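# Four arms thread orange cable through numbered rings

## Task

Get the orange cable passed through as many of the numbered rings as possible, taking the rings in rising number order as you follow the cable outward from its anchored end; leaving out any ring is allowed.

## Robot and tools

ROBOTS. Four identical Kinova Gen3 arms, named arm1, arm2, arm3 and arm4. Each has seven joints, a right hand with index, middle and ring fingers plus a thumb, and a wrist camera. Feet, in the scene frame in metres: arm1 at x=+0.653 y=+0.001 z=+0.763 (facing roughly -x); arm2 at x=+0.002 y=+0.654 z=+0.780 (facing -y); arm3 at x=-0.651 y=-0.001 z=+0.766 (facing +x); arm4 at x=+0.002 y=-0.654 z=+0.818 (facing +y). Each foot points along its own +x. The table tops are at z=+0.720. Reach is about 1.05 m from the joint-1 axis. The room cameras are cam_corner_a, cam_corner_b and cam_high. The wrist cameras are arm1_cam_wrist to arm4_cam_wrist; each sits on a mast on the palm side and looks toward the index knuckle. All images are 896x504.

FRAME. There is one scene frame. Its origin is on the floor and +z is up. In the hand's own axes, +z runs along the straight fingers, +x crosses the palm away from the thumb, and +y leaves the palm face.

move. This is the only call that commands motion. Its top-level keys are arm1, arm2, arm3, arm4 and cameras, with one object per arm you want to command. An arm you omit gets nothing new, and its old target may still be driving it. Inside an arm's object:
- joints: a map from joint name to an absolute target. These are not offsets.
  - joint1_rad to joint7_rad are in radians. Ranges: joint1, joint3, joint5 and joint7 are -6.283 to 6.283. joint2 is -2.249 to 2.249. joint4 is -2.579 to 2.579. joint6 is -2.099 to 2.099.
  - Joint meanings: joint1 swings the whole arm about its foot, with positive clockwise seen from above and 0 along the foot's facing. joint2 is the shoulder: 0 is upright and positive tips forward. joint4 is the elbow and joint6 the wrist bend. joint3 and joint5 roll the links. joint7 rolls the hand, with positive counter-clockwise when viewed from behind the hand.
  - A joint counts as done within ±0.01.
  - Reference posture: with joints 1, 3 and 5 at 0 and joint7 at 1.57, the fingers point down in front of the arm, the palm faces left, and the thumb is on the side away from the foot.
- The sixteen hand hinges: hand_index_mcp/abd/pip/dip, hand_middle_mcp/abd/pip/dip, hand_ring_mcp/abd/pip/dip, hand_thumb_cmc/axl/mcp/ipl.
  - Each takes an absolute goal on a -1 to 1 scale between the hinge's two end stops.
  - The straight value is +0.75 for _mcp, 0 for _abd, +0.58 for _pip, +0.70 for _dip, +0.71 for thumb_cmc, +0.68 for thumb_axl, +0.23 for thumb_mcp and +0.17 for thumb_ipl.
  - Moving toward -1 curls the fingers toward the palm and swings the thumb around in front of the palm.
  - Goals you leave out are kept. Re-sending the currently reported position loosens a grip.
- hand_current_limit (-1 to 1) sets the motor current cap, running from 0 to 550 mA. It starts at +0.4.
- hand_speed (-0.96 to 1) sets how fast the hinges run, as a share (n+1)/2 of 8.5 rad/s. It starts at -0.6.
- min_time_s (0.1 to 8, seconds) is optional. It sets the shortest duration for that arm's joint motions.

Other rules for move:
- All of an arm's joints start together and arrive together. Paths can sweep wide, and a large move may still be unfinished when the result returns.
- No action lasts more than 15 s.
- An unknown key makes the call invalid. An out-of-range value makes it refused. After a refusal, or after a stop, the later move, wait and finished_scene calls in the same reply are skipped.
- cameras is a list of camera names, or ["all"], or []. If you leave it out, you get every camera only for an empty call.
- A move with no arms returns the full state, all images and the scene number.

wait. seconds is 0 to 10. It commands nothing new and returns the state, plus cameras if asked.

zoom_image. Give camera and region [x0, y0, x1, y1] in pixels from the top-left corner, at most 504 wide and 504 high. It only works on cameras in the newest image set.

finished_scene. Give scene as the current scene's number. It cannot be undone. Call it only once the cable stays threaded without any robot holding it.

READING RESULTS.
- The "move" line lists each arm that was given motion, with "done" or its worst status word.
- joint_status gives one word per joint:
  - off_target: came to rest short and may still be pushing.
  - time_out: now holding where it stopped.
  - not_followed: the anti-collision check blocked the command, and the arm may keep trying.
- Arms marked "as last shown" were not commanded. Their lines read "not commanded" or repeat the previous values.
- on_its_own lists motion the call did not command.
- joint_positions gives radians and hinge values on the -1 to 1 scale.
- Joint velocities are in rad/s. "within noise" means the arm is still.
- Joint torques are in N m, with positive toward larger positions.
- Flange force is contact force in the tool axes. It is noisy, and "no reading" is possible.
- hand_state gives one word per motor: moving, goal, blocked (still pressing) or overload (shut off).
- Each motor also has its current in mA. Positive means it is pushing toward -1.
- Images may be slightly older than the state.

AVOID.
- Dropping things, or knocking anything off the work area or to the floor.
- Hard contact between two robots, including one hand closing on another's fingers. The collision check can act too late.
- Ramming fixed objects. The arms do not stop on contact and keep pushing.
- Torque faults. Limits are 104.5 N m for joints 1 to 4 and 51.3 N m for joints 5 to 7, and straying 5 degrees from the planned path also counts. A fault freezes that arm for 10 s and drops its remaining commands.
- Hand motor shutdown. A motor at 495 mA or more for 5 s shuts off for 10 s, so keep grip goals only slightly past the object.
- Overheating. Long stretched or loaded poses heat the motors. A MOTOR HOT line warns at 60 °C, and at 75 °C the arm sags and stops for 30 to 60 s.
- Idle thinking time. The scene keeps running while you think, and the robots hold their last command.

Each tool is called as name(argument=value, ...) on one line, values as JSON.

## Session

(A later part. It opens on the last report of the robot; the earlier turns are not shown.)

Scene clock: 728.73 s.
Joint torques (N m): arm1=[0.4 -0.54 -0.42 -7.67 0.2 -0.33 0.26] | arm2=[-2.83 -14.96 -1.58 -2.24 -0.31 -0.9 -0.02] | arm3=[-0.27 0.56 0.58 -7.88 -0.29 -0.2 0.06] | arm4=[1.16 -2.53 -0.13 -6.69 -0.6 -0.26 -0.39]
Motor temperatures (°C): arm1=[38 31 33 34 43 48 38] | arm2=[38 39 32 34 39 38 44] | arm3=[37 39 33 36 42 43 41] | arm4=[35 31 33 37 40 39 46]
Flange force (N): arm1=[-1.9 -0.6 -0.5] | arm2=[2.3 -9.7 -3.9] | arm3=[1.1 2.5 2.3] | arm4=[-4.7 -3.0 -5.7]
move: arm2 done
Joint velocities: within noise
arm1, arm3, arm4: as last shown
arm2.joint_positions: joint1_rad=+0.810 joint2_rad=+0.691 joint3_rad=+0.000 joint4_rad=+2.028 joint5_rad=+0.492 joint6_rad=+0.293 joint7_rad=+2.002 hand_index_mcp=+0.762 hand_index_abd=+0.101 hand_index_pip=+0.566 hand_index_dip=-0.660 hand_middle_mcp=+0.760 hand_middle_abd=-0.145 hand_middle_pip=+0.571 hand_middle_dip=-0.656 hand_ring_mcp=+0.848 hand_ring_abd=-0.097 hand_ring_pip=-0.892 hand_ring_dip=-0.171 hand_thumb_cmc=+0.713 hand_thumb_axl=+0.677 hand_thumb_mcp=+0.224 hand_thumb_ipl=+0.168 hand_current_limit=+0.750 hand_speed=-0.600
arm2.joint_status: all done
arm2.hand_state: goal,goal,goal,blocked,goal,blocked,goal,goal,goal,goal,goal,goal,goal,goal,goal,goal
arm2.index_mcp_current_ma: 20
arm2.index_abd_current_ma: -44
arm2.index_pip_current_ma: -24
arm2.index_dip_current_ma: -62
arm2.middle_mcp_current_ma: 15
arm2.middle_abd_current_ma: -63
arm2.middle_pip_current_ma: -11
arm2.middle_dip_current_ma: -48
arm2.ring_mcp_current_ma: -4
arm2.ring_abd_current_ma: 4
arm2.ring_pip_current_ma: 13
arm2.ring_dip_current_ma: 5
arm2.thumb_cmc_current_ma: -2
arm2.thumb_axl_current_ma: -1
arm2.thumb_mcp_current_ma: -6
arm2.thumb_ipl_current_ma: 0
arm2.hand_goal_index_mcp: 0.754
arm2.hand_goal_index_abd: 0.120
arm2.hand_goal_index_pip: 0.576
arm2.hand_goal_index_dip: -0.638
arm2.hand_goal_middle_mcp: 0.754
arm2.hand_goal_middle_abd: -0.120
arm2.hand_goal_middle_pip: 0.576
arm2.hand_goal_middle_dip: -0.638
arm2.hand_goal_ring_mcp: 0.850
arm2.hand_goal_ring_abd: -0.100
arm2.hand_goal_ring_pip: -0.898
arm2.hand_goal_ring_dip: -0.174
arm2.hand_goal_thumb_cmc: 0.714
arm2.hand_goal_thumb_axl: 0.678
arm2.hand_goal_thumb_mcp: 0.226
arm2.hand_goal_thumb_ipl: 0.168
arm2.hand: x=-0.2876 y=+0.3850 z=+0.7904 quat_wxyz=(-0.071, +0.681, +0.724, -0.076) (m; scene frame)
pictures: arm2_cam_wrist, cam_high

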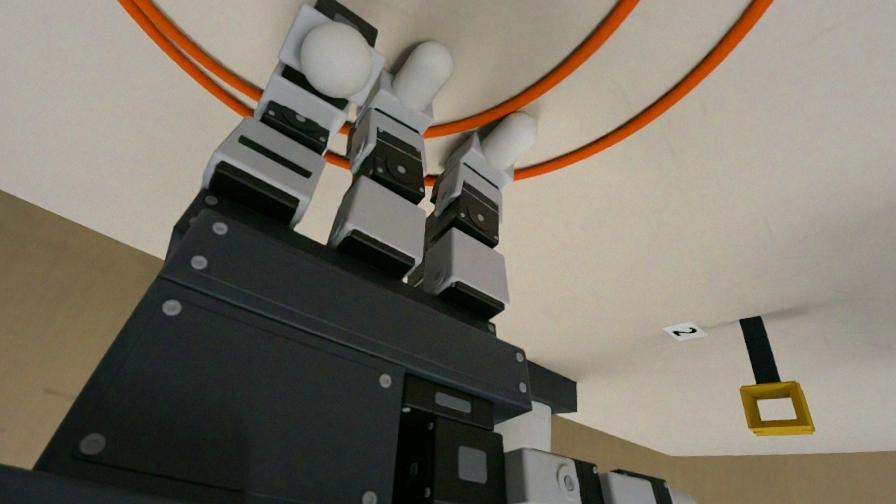

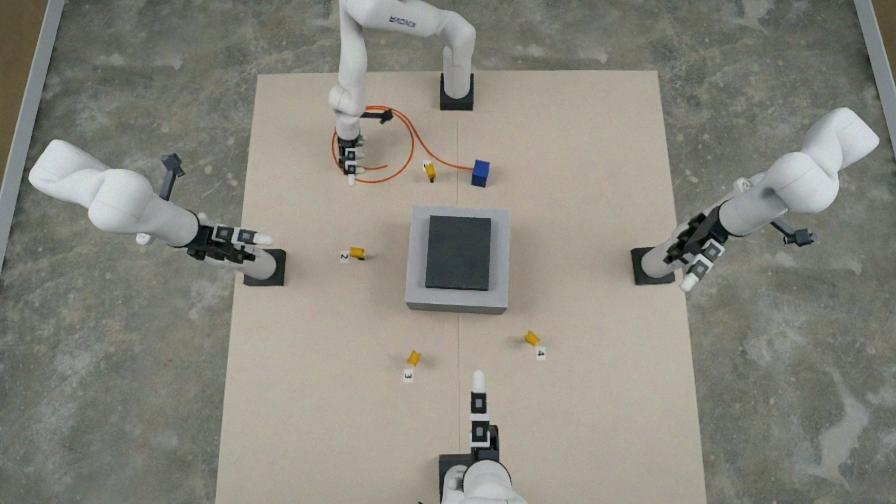

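move(arm2={"joints":{"joint1_rad":0.9357,"joint2_rad":0.6547,"joint4_rad":2.1112,"joint5_rad":0.1769,"joint6_rad":0.1712,"joint7_rad":2.856},"min_time_s":1.4}, cameras=["arm2_cam_wrist","cam_high"])

zoom_image(camera="cam_high", region=[310, 100, 420, 200])

zoom_image(camera="arm2_cam_wrist", region=[340, 0, 620, 180])

Scene clock: 762.00 s.
Joint torques (N m): arm1=[0.43 -0.56 -0.4 -7.71 0.19 -0.34 0.26] | arm2=[-0.32 -17.87 1.43 -3.3 0.26 -0.43 0.04] | arm3=[-0.27 0.54 0.59 -7.92 -0.31 -0.24 0.12] | arm4=[1.11 -2.52 -0.09 -6.7 -0.6 -0.25 -0.4]
Motor temperatures (°C): arm1=[38 31 33 34 43 48 38] | arm2=[38 38 32 34 39 38 44] | arm3=[37 39 33 36 42 43 41] | arm4=[35 31 33 37 40 39 46]
Flange force (N): arm1=[-1.9 -0.5 -0.4] | arm2=[1.5 -3.2 5.5] | arm3=[1.1 2.6 2.4] | arm4=[-4.7 -2.9 -5.6]
move: arm2 done
Joint velocities: within noise
arm1, arm3, arm4: as last shown
arm2.joint_positions: joint1_rad=+0.936 joint2_rad=+0.655 joint3_rad=+0.000 joint4_rad=+2.111 joint5_rad=+0.177 joint6_rad=+0.171 joint7_rad=+2.856 hand_index_mcp=+0.754 hand_index_abd=+0.124 hand_index_pip=+0.573 hand_index_dip=-0.640 hand_middle_mcp=+0.753 hand_middle_abd=-0.116 hand_middle_pip=+0.572 hand_middle_dip=-0.640 hand_ring_mcp=+0.848 hand_ring_abd=-0.097 hand_ring_pip=-0.892 hand_ring_dip=-0.171 hand_thumb_cmc=+0.713 hand_thumb_axl=+0.677 hand_thumb_mcp=+0.224 hand_thumb_ipl=+0.168 hand_current_limit=+0.750 hand_speed=-0.600
arm2.joint_status: all done
arm2.hand_state: goal,goal,goal,goal,goal,goal,goal,goal,goal,goal,goal,goal,goal,goal,goal,goal
arm2.index_mcp_current_ma: 0
arm2.index_abd_current_ma: 7
arm2.index_pip_current_ma: -7
arm2.index_dip_current_ma: -3
arm2.middle_mcp_current_ma: -2
arm2.middle_abd_current_ma: 6
arm2.middle_pip_current_ma: -7
arm2.middle_dip_current_ma: -4
arm2.ring_mcp_current_ma: -4
arm2.ring_abd_current_ma: 4
arm2.ring_pip_current_ma: 13
arm2.ring_dip_current_ma: 5
arm2.thumb_cmc_current_ma: -2
arm2.thumb_axl_current_ma: -1
arm2.thumb_mcp_current_ma: -6
arm2.thumb_ipl_current_ma: 0
arm2.hand_goal_index_mcp: 0.754
arm2.hand_goal_index_abd: 0.120
arm2.hand_goal_index_pip: 0.576
arm2.hand_goal_index_dip: -0.638
arm2.hand_goal_middle_mcp: 0.754
arm2.hand_goal_middle_abd: -0.120
arm2.hand_goal_middle_pip: 0.576
arm2.hand_goal_middle_dip: -0.638
arm2.hand_goal_ring_mcp: 0.850
arm2.hand_goal_ring_abd: -0.100
arm2.hand_goal_ring_pip: -0.898
arm2.hand_goal_ring_dip: -0.174
arm2.hand_goal_thumb_cmc: 0.714
arm2.hand_goal_thumb_axl: 0.678
arm2.hand_goal_thumb_mcp: 0.226
arm2.hand_goal_thumb_ipl: 0.168
arm2.hand: x=-0.2886 y=+0.4520 z=+0.7939 quat_wxyz=(-0.053, +0.508, +0.855, -0.090) (m; scene frame)
pictures: arm2_cam_wrist, cam_high

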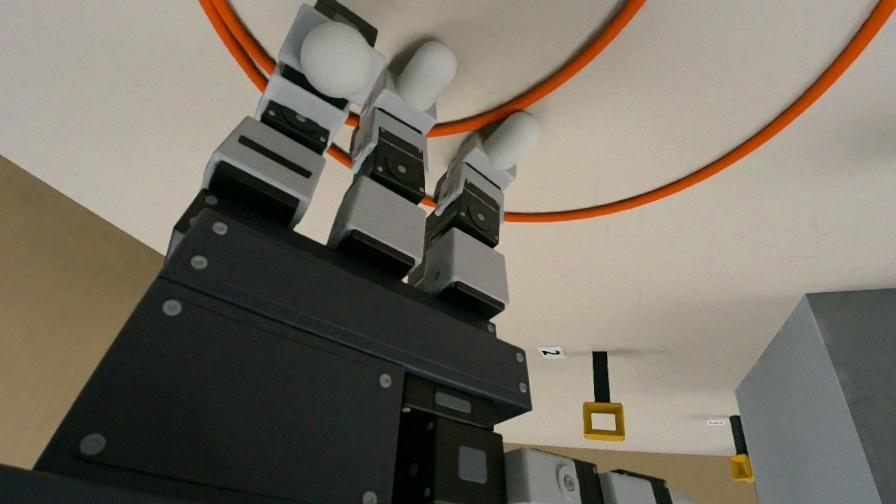

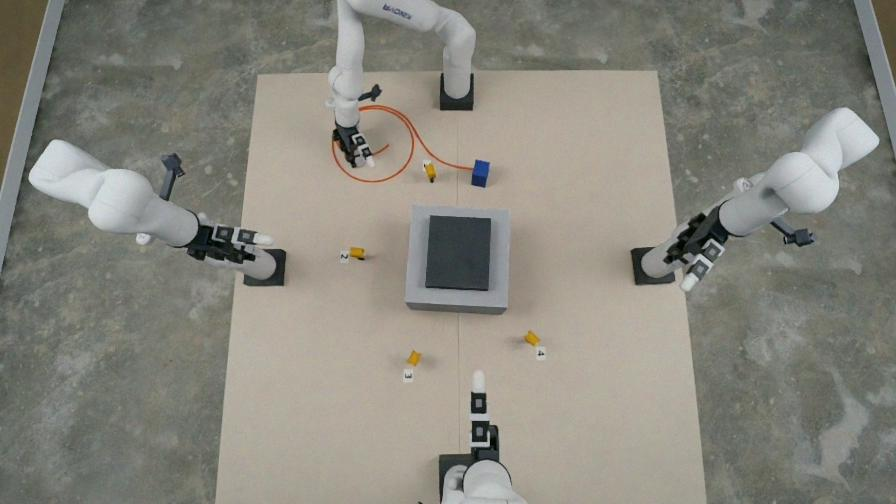

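Scaled by 4.582 from the camera's 896x504 image, which has a finer 1280x720 frame.

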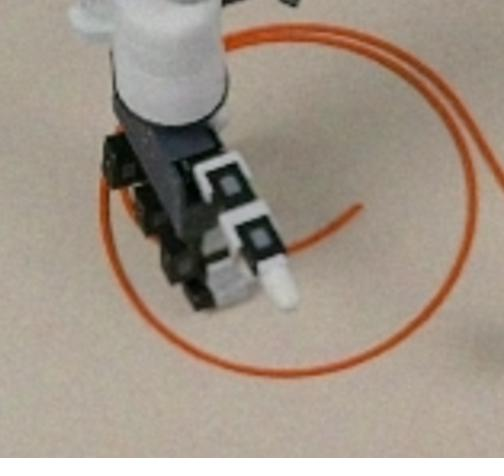

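Scaled by 1.800 from the camera's 896x504 image, which has a finer 1280x720 frame.

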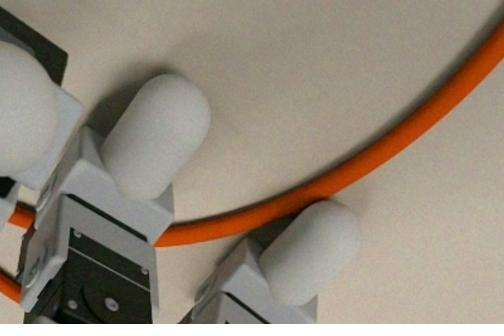

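move(arm2={"joints":{"joint1_rad":0.9336,"joint2_rad":0.6313,"joint4_rad":1.9439,"joint5_rad":0.0116,"joint6_rad":0.5674,"joint7_rad":2.3774},"min_time_s":0.9}, cameras=["arm2_cam_wrist","cam_high"])

zoom_image(camera="cam_high", region=[310, 100, 420, 200])

zoom_image(camera="arm2_cam_wrist", region=[340, 0, 620, 180])

Scene clock: 824.53 s.
Joint torques (N m): arm1=[0.38 -0.58 -0.44 -7.68 0.16 -0.32 0.27] | arm2=[-0.35 -18.33 1.22 -4.16 0.21 0.09 0.04] | arm3=[-0.21 0.63 0.62 -7.97 -0.37 -0.21 0.07] | arm4=[1.11 -2.51 -0.1 -6.73 -0.59 -0.26 -0.41]
Motor temperatures (°C): arm1=[38 31 33 34 43 48 38] | arm2=[38 40 32 34 39 38 44] | arm3=[37 39 33 36 42 43 41] | arm4=[35 31 33 37 40 39 46]
Flange force (N): arm1=[-2.0 -0.7 -0.5] | arm2=[-2.2 -3.6 4.5] | arm3=[1.3 2.6 2.8] | arm4=[-4.6 -2.9 -5.5]
move: arm2 done
Joint velocities: within noise
arm1, arm3, arm4: as last shown
arm2.joint_positions: joint1_rad=+0.934 joint2_rad=+0.631 joint3_rad=+0.000 joint4_rad=+1.944 joint5_rad=+0.012 joint6_rad=+0.567 joint7_rad=+2.377 hand_index_mcp=+0.754 hand_index_abd=+0.122 hand_index_pip=+0.573 hand_index_dip=-0.640 hand_middle_mcp=+0.753 hand_middle_abd=-0.117 hand_middle_pip=+0.573 hand_middle_dip=-0.640 hand_ring_mcp=+0.848 hand_ring_abd=-0.097 hand_ring_pip=-0.892 hand_ring_dip=-0.171 hand_thumb_cmc=+0.713 hand_thumb_axl=+0.677 hand_thumb_mcp=+0.224 hand_thumb_ipl=+0.168 hand_current_limit=+0.750 hand_speed=-0.600
arm2.joint_status: all done
arm2.hand_state: goal,goal,goal,goal,goal,goal,goal,goal,goal,goal,goal,goal,goal,goal,goal,goal
arm2.index_mcp_current_ma: -1
arm2.index_abd_current_ma: 4
arm2.index_pip_current_ma: -6
arm2.index_dip_current_ma: -3
arm2.middle_mcp_current_ma: -2
arm2.middle_abd_current_ma: 6
arm2.middle_pip_current_ma: -5
arm2.middle_dip_current_ma: -4
arm2.ring_mcp_current_ma: -4
arm2.ring_abd_current_ma: 4
arm2.ring_pip_current_ma: 13
arm2.ring_dip_current_ma: 5
arm2.thumb_cmc_current_ma: -2
arm2.thumb_axl_current_ma: -1
arm2.thumb_mcp_current_ma: -6
arm2.thumb_ipl_current_ma: 0
arm2.hand_goal_index_mcp: 0.754
arm2.hand_goal_index_abd: 0.120
arm2.hand_goal_index_pip: 0.576
arm2.hand_goal_index_dip: -0.638
arm2.hand_goal_middle_mcp: 0.754
arm2.hand_goal_middle_abd: -0.120
arm2.hand_goal_middle_pip: 0.576
arm2.hand_goal_middle_dip: -0.638
arm2.hand_goal_ring_mcp: 0.850
arm2.hand_goal_ring_abd: -0.100
arm2.hand_goal_ring_pip: -0.898
arm2.hand_goal_ring_dip: -0.174
arm2.hand_goal_thumb_cmc: 0.714
arm2.hand_goal_thumb_axl: 0.678
arm2.hand_goal_thumb_mcp: 0.226
arm2.hand_goal_thumb_ipl: 0.168
arm2.hand: x=-0.2732 y=+0.4012 z=+0.8381 quat_wxyz=(+0.000, +0.755, +0.656, +0.000) (m; scene frame)
pictures: arm2_cam_wrist, cam_high

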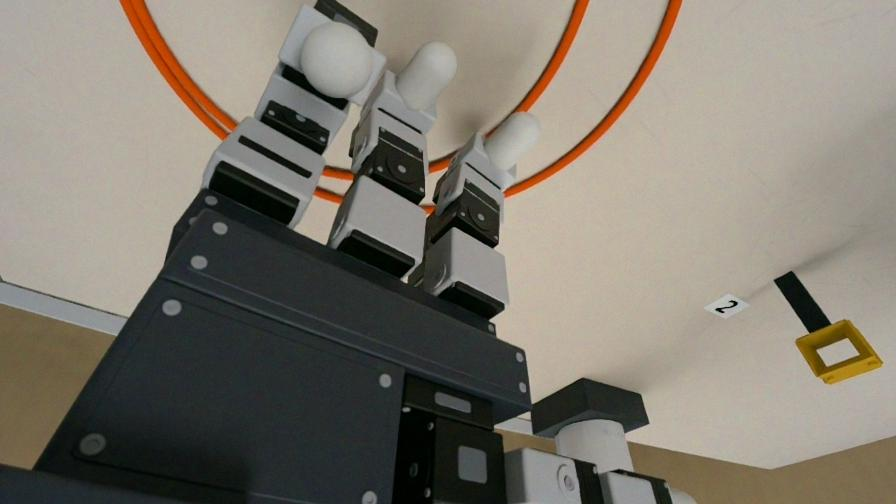

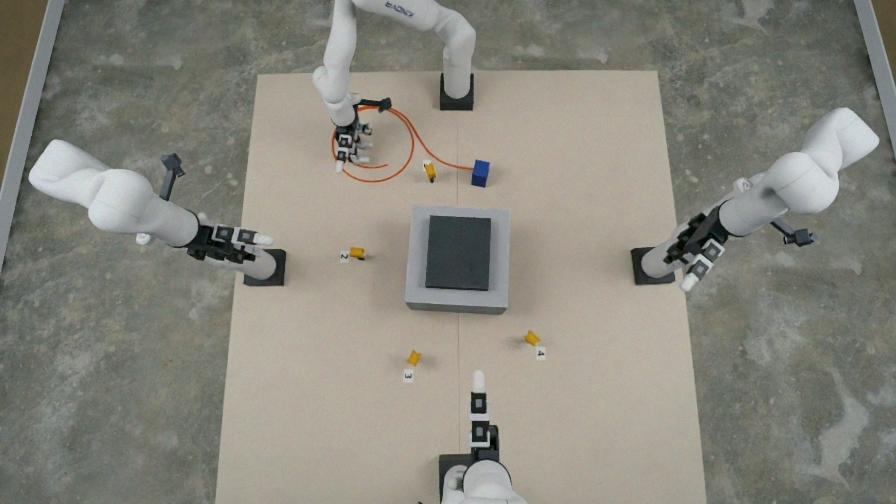

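Scaled by 4.582 from the camera's 896x504 image, which has a finer 1280x720 frame.

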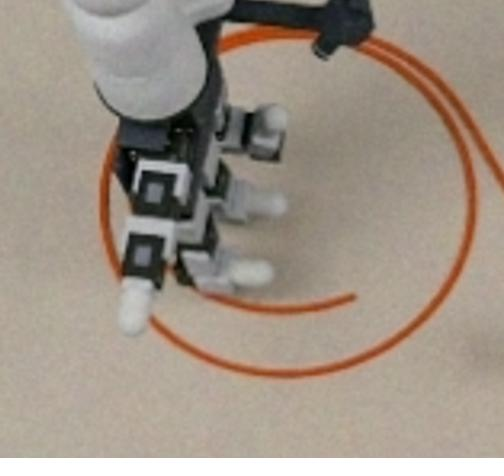

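Scaled by 1.800 from the camera's 896x504 image, which has a finer 1280x720 frame.

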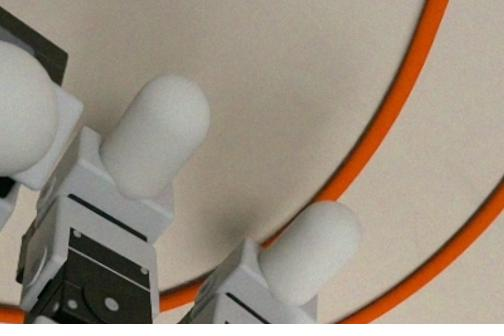

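move(arm2={"joints":{"joint1_rad":0.8266,"joint2_rad":0.672,"joint4_rad":1.9387,"joint5_rad":0.012,"joint6_rad":0.5326,"joint7_rad":2.1827,"hand_index_abd":0.06},"min_time_s":0.7}, cameras=["arm2_cam_wrist","cam_high"])

zoom_image(camera="arm2_cam_wrist", region=[340, 0, 620, 180])

Scene clock: 932.90 s.
Joint torques (N m): arm1=[0.43 -0.56 -0.41 -7.74 0.21 -0.33 0.28] | arm2=[-0.43 -18.79 1.25 -4 0.17 0.11 0.01] | arm3=[-0.14 0.71 0.58 -7.94 -0.3 -0.28 0.05] | arm4=[1.11 -2.52 -0.11 -6.71 -0.6 -0.24 -0.38]
Motor temperatures (°C): arm1=[38 31 33 34 43 48 38] | arm2=[38 41 32 34 39 38 44] | arm3=[37 39 33 36 42 43 41] | arm4=[35 31 33 37 40 39 46]
Flange force (N): arm1=[-1.9 -0.5 -0.2] | arm2=[-2.3 -3.1 4.9] | arm3=[1.5 2.5 2.5] | arm4=[-4.7 -2.9 -5.5]
move: arm2 done
Joint velocities: within noise
arm1, arm3, arm4: as last shown
arm2.joint_positions: joint1_rad=+0.827 joint2_rad=+0.672 joint3_rad=+0.000 joint4_rad=+1.939 joint5_rad=+0.012 joint6_rad=+0.533 joint7_rad=+2.183 hand_index_mcp=+0.754 hand_index_abd=+0.063 hand_index_pip=+0.573 hand_index_dip=-0.640 hand_middle_mcp=+0.753 hand_middle_abd=-0.117 hand_middle_pip=+0.573 hand_middle_dip=-0.640 hand_ring_mcp=+0.848 hand_ring_abd=-0.097 hand_ring_pip=-0.892 hand_ring_dip=-0.171 hand_thumb_cmc=+0.713 hand_thumb_axl=+0.677 hand_thumb_mcp=+0.224 hand_thumb_ipl=+0.168 hand_current_limit=+0.750 hand_speed=-0.600
arm2.joint_status: all done
arm2.hand_state: goal,goal,goal,goal,goal,goal,goal,goal,goal,goal,goal,goal,goal,goal,goal,goal
arm2.index_mcp_current_ma: -1
arm2.index_abd_current_ma: 4
arm2.index_pip_current_ma: -5
arm2.index_dip_current_ma: -3
arm2.middle_mcp_current_ma: -2
arm2.middle_abd_current_ma: 6
arm2.middle_pip_current_ma: -5
arm2.middle_dip_current_ma: -4
arm2.ring_mcp_current_ma: -4
arm2.ring_abd_current_ma: 4
arm2.ring_pip_current_ma: 13
arm2.ring_dip_current_ma: 5
arm2.thumb_cmc_current_ma: -2
arm2.thumb_axl_current_ma: -1
arm2.thumb_mcp_current_ma: -6
arm2.thumb_ipl_current_ma: 0
arm2.hand_goal_index_mcp: 0.754
arm2.hand_goal_index_abd: 0.060
arm2.hand_goal_index_pip: 0.576
arm2.hand_goal_index_dip: -0.638
arm2.hand_goal_middle_mcp: 0.754
arm2.hand_goal_middle_abd: -0.120
arm2.hand_goal_middle_pip: 0.576
arm2.hand_goal_middle_dip: -0.638
arm2.hand_goal_ring_mcp: 0.850
arm2.hand_goal_ring_abd: -0.100
arm2.hand_goal_ring_pip: -0.898
arm2.hand_goal_ring_dip: -0.174
arm2.hand_goal_thumb_cmc: 0.714
arm2.hand_goal_thumb_axl: 0.678
arm2.hand_goal_thumb_mcp: 0.226
arm2.hand_goal_thumb_ipl: 0.168
arm2.hand: x=-0.2540 y=+0.3549 z=+0.8222 quat_wxyz=(+0.000, +0.782, +0.623, +0.000) (m; scene frame)
pictures: arm2_cam_wrist, cam_high

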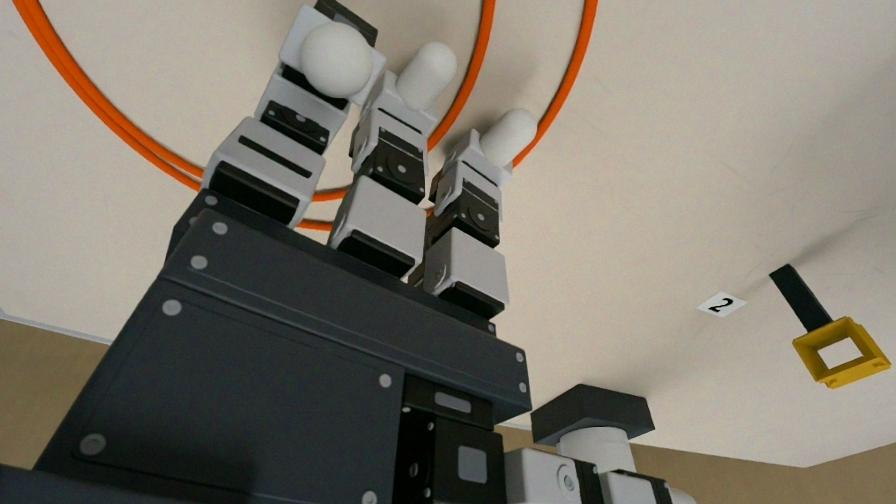

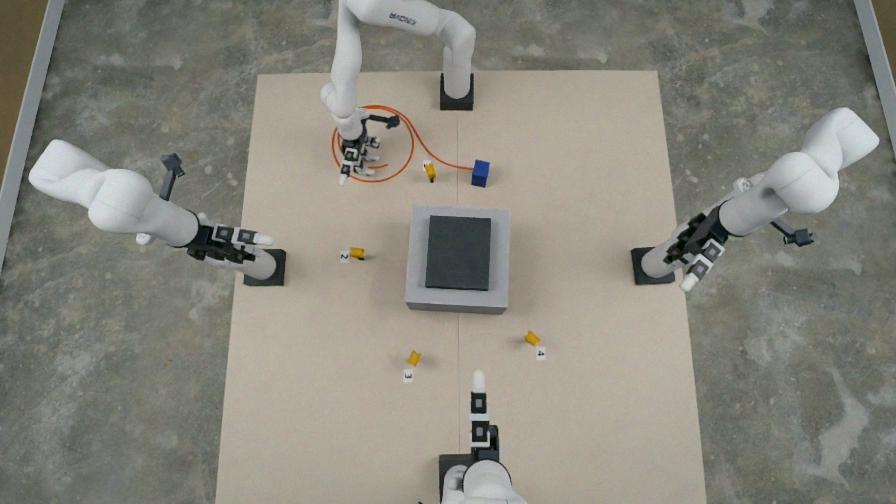

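Scaled by 1.800 from the camera's 896x504 image, which has a finer 1280x720 frame.

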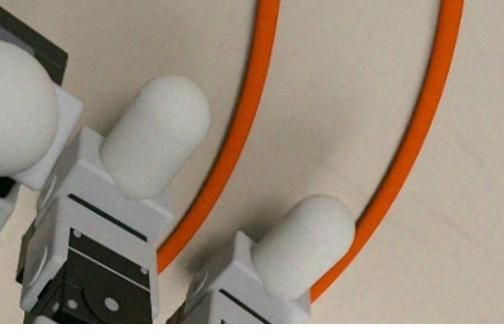

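move(arm2={"joints": {"joint1_rad": 0.8269, "joint2_rad": 0.7167, "joint3_rad": 0, "joint4_rad": 1.9466, "joint5_rad": 0.0132, "joint6_rad": 0.4801, "joint7_rad": 2.1817}, "min_time_s": 1.2}, cameras=["arm2_cam_wrist", "cam_high", "cam_corner_a"])

Scene clock: 976.87 s.
Joint torques (N m): arm1=[0.4 -0.53 -0.41 -7.7 0.19 -0.35 0.25] | arm2=[-0.9 10.17 0.45 3.01 0.25 -2.19 -0.01] | arm3=[-0.15 0.53 0.54 -7.87 -0.3 -0.24 0.05] | arm4=[1.15 -2.51 -0.09 -6.71 -0.59 -0.25 -0.39]
Motor temperatures (°C): arm1=[38 31 33 34 43 48 38] | arm2=[38 40 32 34 39 38 44] | arm3=[37 39 33 36 42 43 41] | arm4=[35 31 33 37 40 39 46]
Flange force (N): arm1=[-1.9 -0.6 -0.4] | arm2=[4.0 0.0 -69.2] | arm3=[1.1 2.2 2.1] | arm4=[-4.7 -2.8 -5.5]
move: arm2 done
Joint velocities: within noise
arm1, arm3, arm4: as last shown
arm2.joint_positions: joint1_rad=+0.827 joint2_rad=+0.717 joint3_rad=+0.000 joint4_rad=+1.947 joint5_rad=+0.013 joint6_rad=+0.480 joint7_rad=+2.182 hand_index_mcp=+0.746 hand_index_abd=+0.047 hand_index_pip=+0.576 hand_index_dip=-0.637 hand_middle_mcp=+0.736 hand_middle_abd=-0.134 hand_middle_pip=+0.594 hand_middle_dip=-0.635 hand_ring_mcp=+0.848 hand_ring_abd=-0.097 hand_ring_pip=-0.892 hand_ring_dip=-0.171 hand_thumb_cmc=+0.713 hand_thumb_axl=+0.677 hand_thumb_mcp=+0.223 hand_thumb_ipl=+0.168 hand_current_limit=+0.750 hand_speed=-0.600
arm2.joint_status: all done
arm2.hand_state: goal,goal,goal,goal,goal,goal,goal,goal,goal,goal,goal,goal,goal,goal,goal,goal
arm2.index_mcp_current_ma: -19
arm2.index_abd_current_ma: -28
arm2.index_pip_current_ma: 0
arm2.index_dip_current_ma: 2
arm2.middle_mcp_current_ma: -51
arm2.middle_abd_current_ma: -32
arm2.middle_pip_current_ma: 48
arm2.middle_dip_current_ma: 6
arm2.ring_mcp_current_ma: -4
arm2.ring_abd_current_ma: 4
arm2.ring_pip_current_ma: 13
arm2.ring_dip_current_ma: 5
arm2.thumb_cmc_current_ma: -2
arm2.thumb_axl_current_ma: -1
arm2.thumb_mcp_current_ma: -6
arm2.thumb_ipl_current_ma: 0
arm2.hand_goal_index_mcp: 0.754
arm2.hand_goal_index_abd: 0.060
arm2.hand_goal_index_pip: 0.576
arm2.hand_goal_index_dip: -0.638
arm2.hand_goal_middle_mcp: 0.754
arm2.hand_goal_middle_abd: -0.120
arm2.hand_goal_middle_pip: 0.576
arm2.hand_goal_middle_dip: -0.638
arm2.hand_goal_ring_mcp: 0.850
arm2.hand_goal_ring_abd: -0.100
arm2.hand_goal_ring_pip: -0.898
arm2.hand_goal_ring_dip: -0.174
arm2.hand_goal_thumb_cmc: 0.714
arm2.hand_goal_thumb_axl: 0.678
arm2.hand_goal_thumb_mcp: 0.226
arm2.hand_goal_thumb_ipl: 0.168
arm2.hand: x=-0.2540 y=+0.3549 z=+0.8022 quat_wxyz=(+0.000, +0.782, +0.623, +0.000) (m; scene frame)
pictures: arm2_cam_wrist, cam_corner_a, cam_high

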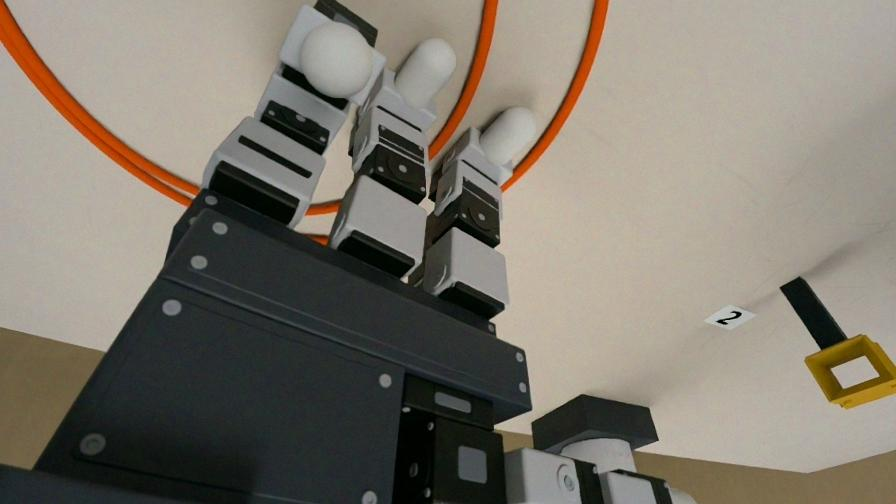

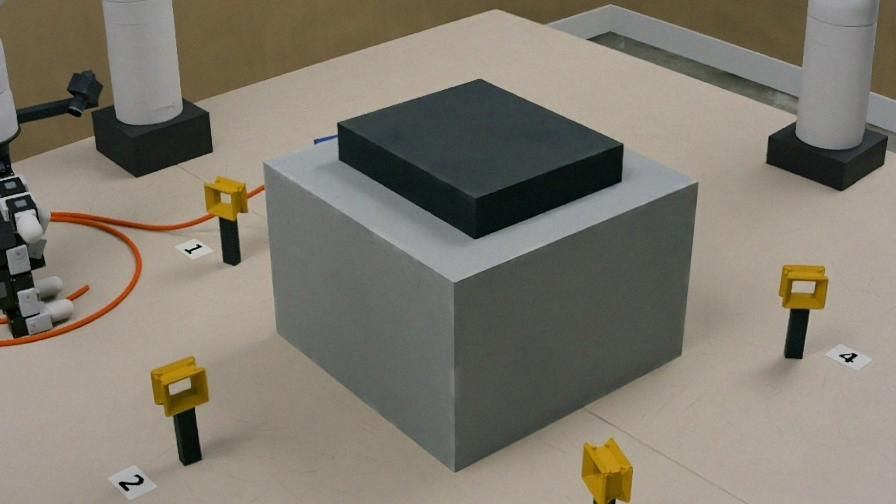

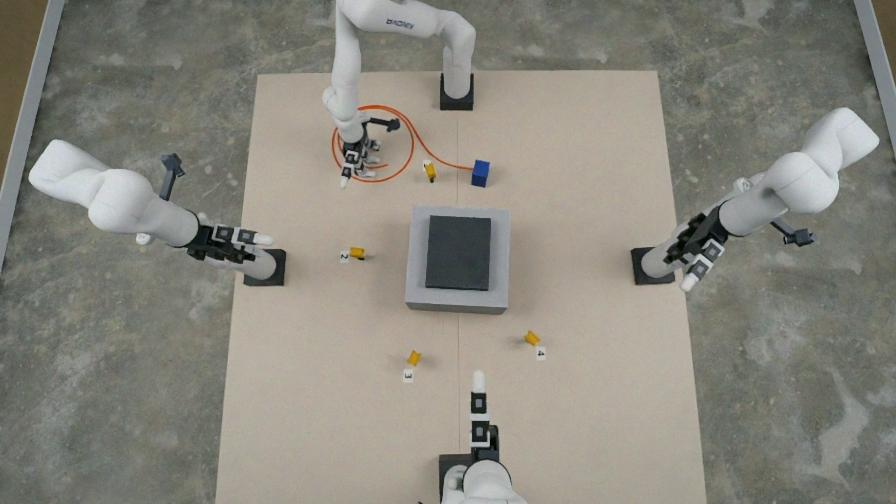

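zoom_image(camera="arm2_cam_wrist", region=[280, 0, 640, 260])

zoom_image(camera="cam_corner_a", region=[0, 140, 200, 360])

Scaled by 1.400 from the camera's 896x504 image, which has a finer 1280x720 frame.

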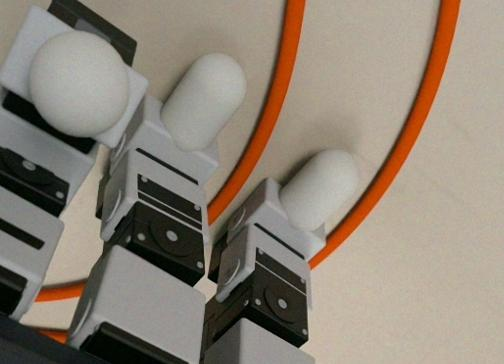

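Scaled by 2.291 from the camera's 896x504 image, which has a finer 1280x720 frame.

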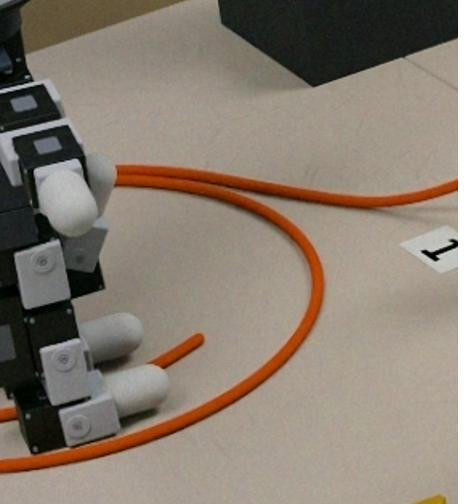

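move(arm2={"joints": {"joint1_rad": 0.8269, "joint2_rad": 0.7115, "joint4_rad": 1.9457, "joint6_rad": 0.4862}, "min_time_s": 0.5}, cameras=["arm2_cam_wrist"])

move(arm2={"joints": {"hand_index_abd": -0.25, "hand_middle_abd": 0.25}}, cameras=["arm2_cam_wrist", "cam_corner_a"])

Scene clock: 998.27 s.
Joint torques (N m): arm1=[0.43 -0.56 -0.43 -7.69 0.2 -0.34 0.26] | arm2=[-0.66 -12.77 0.96 -2.19 0.19 -0.43 0.04] | arm3=[-0.23 0.61 0.64 -7.94 -0.33 -0.22 0.1] | arm4=[1.09 -2.53 -0.08 -6.69 -0.6 -0.26 -0.38]
Motor temperatures (°C): arm1=[38 31 33 34 43 48 38] | arm2=[38 40 32 34 39 38 44] | arm3=[37 39 33 36 42 43 41] | arm4=[35 31 33 37 40 39 46]
Flange force (N): arm1=[-1.9 -0.7 -0.5] | arm2=[-0.8 -2.7 -11.0] | arm3=[1.2 2.7 2.6] | arm4=[-4.8 -2.8 -5.7]
move: arm2 done
Joint velocities: within noise
arm1, arm3, arm4: as last shown
arm2.joint_positions: joint1_rad=+0.827 joint2_rad=+0.712 joint3_rad=+0.000 joint4_rad=+1.946 joint5_rad=+0.013 joint6_rad=+0.486 joint7_rad=+2.182 hand_index_mcp=+0.752 hand_index_abd=+0.061 hand_index_pip=+0.577 hand_index_dip=-0.636 hand_middle_mcp=+0.744 hand_middle_abd=-0.118 hand_middle_pip=+0.589 hand_middle_dip=-0.634 hand_ring_mcp=+0.848 hand_ring_abd=-0.097 hand_ring_pip=-0.892 hand_ring_dip=-0.171 hand_thumb_cmc=+0.713 hand_thumb_axl=+0.677 hand_thumb_mcp=+0.223 hand_thumb_ipl=+0.168 hand_current_limit=+0.750 hand_speed=-0.600
arm2.joint_status: all done
arm2.hand_state: goal,goal,goal,goal,goal,goal,goal,goal,goal,goal,goal,goal,goal,goal,goal,goal
arm2.index_mcp_current_ma: -4
arm2.index_abd_current_ma: 1
arm2.index_pip_current_ma: 2
arm2.index_dip_current_ma: 4
arm2.middle_mcp_current_ma: -27
arm2.middle_abd_current_ma: 4
arm2.middle_pip_current_ma: 34
arm2.middle_dip_current_ma: 8
arm2.ring_mcp_current_ma: -4
arm2.ring_abd_current_ma: 4
arm2.ring_pip_current_ma: 13
arm2.ring_dip_current_ma: 5
arm2.thumb_cmc_current_ma: -2
arm2.thumb_axl_current_ma: -1
arm2.thumb_mcp_current_ma: -6
arm2.thumb_ipl_current_ma: 0
arm2.hand_goal_index_mcp: 0.754
arm2.hand_goal_index_abd: 0.060
arm2.hand_goal_index_pip: 0.576
arm2.hand_goal_index_dip: -0.638
arm2.hand_goal_middle_mcp: 0.754
arm2.hand_goal_middle_abd: -0.120
arm2.hand_goal_middle_pip: 0.576
arm2.hand_goal_middle_dip: -0.638
arm2.hand_goal_ring_mcp: 0.850
arm2.hand_goal_ring_abd: -0.100
arm2.hand_goal_ring_pip: -0.898
arm2.hand_goal_ring_dip: -0.174
arm2.hand_goal_thumb_cmc: 0.714
arm2.hand_goal_thumb_axl: 0.678
arm2.hand_goal_thumb_mcp: 0.226
arm2.hand_goal_thumb_ipl: 0.168
arm2.hand: x=-0.2540 y=+0.3549 z=+0.8045 quat_wxyz=(+0.000, +0.782, +0.623, +0.000) (m; scene frame)
pictures: arm2_cam_wrist

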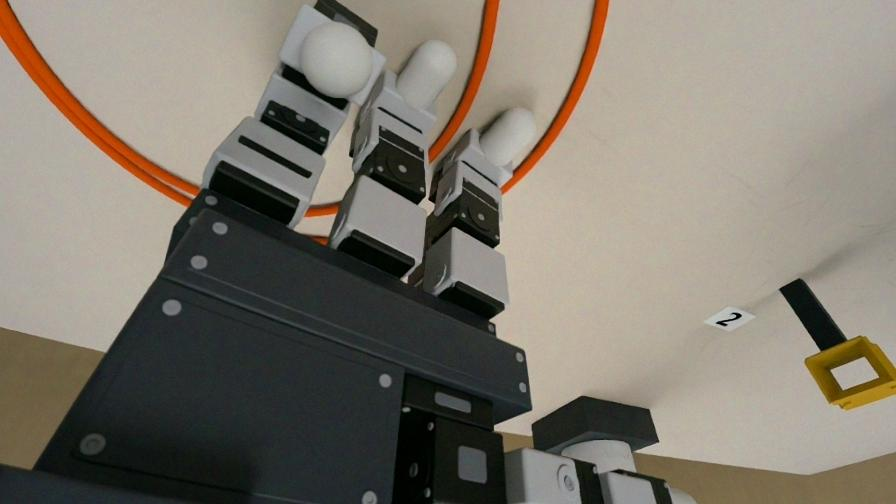

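Scene clock: 999.03 s.
Joint torques (N m): arm1=[0.37 -0.56 -0.44 -7.72 0.18 -0.33 0.28] | arm2=[-0.41 -15.47 1.41 -2.46 0.3 0.18 0.01] | arm3=[-0.22 0.58 0.54 -7.93 -0.33 -0.25 0.08] | arm4=[1.08 -2.5 -0.1 -6.68 -0.6 -0.26 -0.4]
Motor temperatures (°C): arm1=[38 31 33 34 43 48 38] | arm2=[38 40 32 34 39 38 44] | arm3=[37 39 33 36 42 43 41] | arm4=[35 31 33 37 40 39 46]
Flange force (N): arm1=[-1.9 -0.6 -0.3] | arm2=[-1.9 -2.8 -3.2] | arm3=[1.2 2.4 2.4] | arm4=[-4.7 -2.9 -5.7]
move: arm2 off_target
Joint velocities: within noise
arm1.joint_positions: joint1_rad=-0.550 joint2_rad=-0.436 joint3_rad=-0.047 joint4_rad=+1.499 joint5_rad=+0.004 joint6_rad=+1.995 joint7_rad=+1.775 hand_index_mcp=+0.753 hand_index_abd=+0.000 hand_index_pip=+0.577 hand_index_dip=+0.696 hand_middle_mcp=+0.753 hand_middle_abd=+0.000 hand_middle_pip=+0.577 hand_middle_dip=+0.696 hand_ring_mcp=+0.753 hand_ring_abd=+0.000 hand_ring_pip=+0.577 hand_ring_dip=+0.696 hand_thumb_cmc=+0.714 hand_thumb_axl=+0.677 hand_thumb_mcp=+0.224 hand_thumb_ipl=+0.168 hand_current_limit=+0.400 hand_speed=-0.600
arm1.joint_status: not commanded
arm1.hand_state: goal,goal,goal,goal,goal,goal,goal,goal,goal,goal,overload,goal,goal,goal,goal,goal
arm1.index_mcp_current_ma: 0
arm1.index_abd_current_ma: 0
arm1.index_pip_current_ma: 0
arm1.index_dip_current_ma: 0
arm1.middle_mcp_current_ma: 0
arm1.middle_abd_current_ma: 0
arm1.middle_pip_current_ma: 0
arm1.middle_dip_current_ma: 0
arm1.ring_mcp_current_ma: 0
arm1.ring_abd_current_ma: 0
arm1.ring_pip_current_ma: 0
arm1.ring_dip_current_ma: 0
arm1.thumb_cmc_current_ma: 0
arm1.thumb_axl_current_ma: 0
arm1.thumb_mcp_current_ma: -2
arm1.thumb_ipl_current_ma: 0
arm1.hand_goal_index_mcp: 0.754
arm1.hand_goal_index_abd: 0.000
arm1.hand_goal_index_pip: 0.576
arm1.hand_goal_index_dip: 0.696
arm1.hand_goal_middle_mcp: 0.754
arm1.hand_goal_middle_abd: 0.000
arm1.hand_goal_middle_pip: 0.576
arm1.hand_goal_middle_dip: 0.696
arm1.hand_goal_ring_mcp: 0.754
arm1.hand_goal_ring_abd: 0.000
arm1.hand_goal_ring_pip: 0.576
arm1.hand_goal_ring_dip: 0.696
arm1.hand_goal_thumb_cmc: 0.714
arm1.hand_goal_thumb_axl: 0.678
arm1.hand_goal_thumb_mcp: 0.226
arm1.hand_goal_thumb_ipl: 0.168
arm1.hand: x=+0.5862 y=-0.1235 z=+1.2802 quat_wxyz=(+0.004, +0.911, +0.409, -0.040) (m; scene frame)
arm2.joint_positions: joint1_rad=+0.827 joint2_rad=+0.711 joint3_rad=+0.000 joint4_rad=+1.946 joint5_rad=+0.013 joint6_rad=+0.486 joint7_rad=+2.182 hand_index_mcp=+0.753 hand_index_abd=-0.081 hand_index_pip=+0.577 hand_index_dip=-0.636 hand_middle_mcp=+0.748 hand_middle_abd=+0.060 hand_middle_pip=+0.578 hand_middle_dip=-0.635 hand_ring_mcp=+0.848 hand_ring_abd=-0.097 hand_ring_pip=-0.892 hand_ring_dip=-0.171 hand_thumb_cmc=+0.713 hand_thumb_axl=+0.677 hand_thumb_mcp=+0.223 hand_thumb_ipl=+0.168 hand_current_limit=+0.750 hand_speed=-0.600
arm2.joint_status: hand_index_abd off_target (ended at -0.081, target -0.250); hand_middle_abd off_target (ended at +0.060, target +0.250)
arm2.hand_state: goal,blocked,goal,goal,goal,blocked,goal,goal,goal,goal,goal,goal,goal,goal,goal,goal
arm2.index_mcp_current_ma: -2
arm2.index_abd_current_ma: 481
arm2.index_pip_current_ma: 2
arm2.index_dip_current_ma: 4
arm2.middle_mcp_current_ma: -14
arm2.middle_abd_current_ma: -481
arm2.middle_pip_current_ma: 4
arm2.middle_dip_current_ma: 7
arm2.ring_mcp_current_ma: -4
arm2.ring_abd_current_ma: 4
arm2.ring_pip_current_ma: 13
arm2.ring_dip_current_ma: 5
arm2.thumb_cmc_current_ma: -2
arm2.thumb_axl_current_ma: -1
arm2.thumb_mcp_current_ma: -7
arm2.thumb_ipl_current_ma: 0
arm2.hand_goal_index_mcp: 0.754
arm2.hand_goal_index_abd: -0.250
arm2.hand_goal_index_pip: 0.576
arm2.hand_goal_index_dip: -0.638
arm2.hand_goal_middle_mcp: 0.754
arm2.hand_goal_middle_abd: 0.250
arm2.hand_goal_middle_pip: 0.576
arm2.hand_goal_middle_dip: -0.638
arm2.hand_goal_ring_mcp: 0.850
arm2.hand_goal_ring_abd: -0.100
arm2.hand_goal_ring_pip: -0.898
arm2.hand_goal_ring_dip: -0.174
arm2.hand_goal_thumb_cmc: 0.714
arm2.hand_goal_thumb_axl: 0.678
arm2.hand_goal_thumb_mcp: 0.226
arm2.hand_goal_thumb_ipl: 0.168
arm2.hand: x=-0.2540 y=+0.3548 z=+0.8045 quat_wxyz=(+0.000, +0.782, +0.623, +0.000) (m; scene frame)
arm3, arm4: as last shown
pictures: arm2_cam_wrist, cam_corner_a

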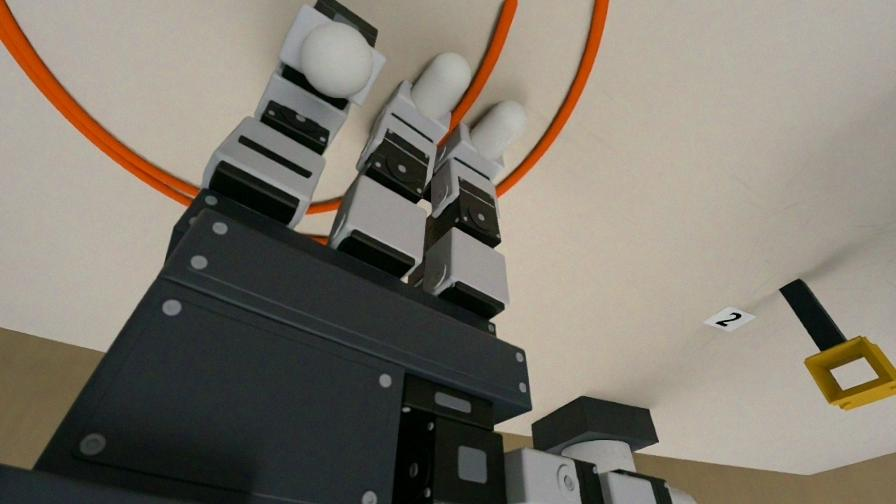

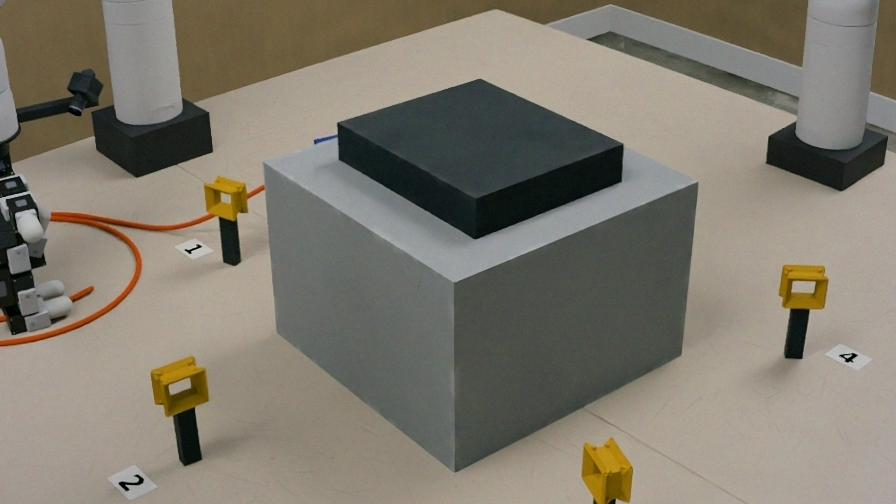

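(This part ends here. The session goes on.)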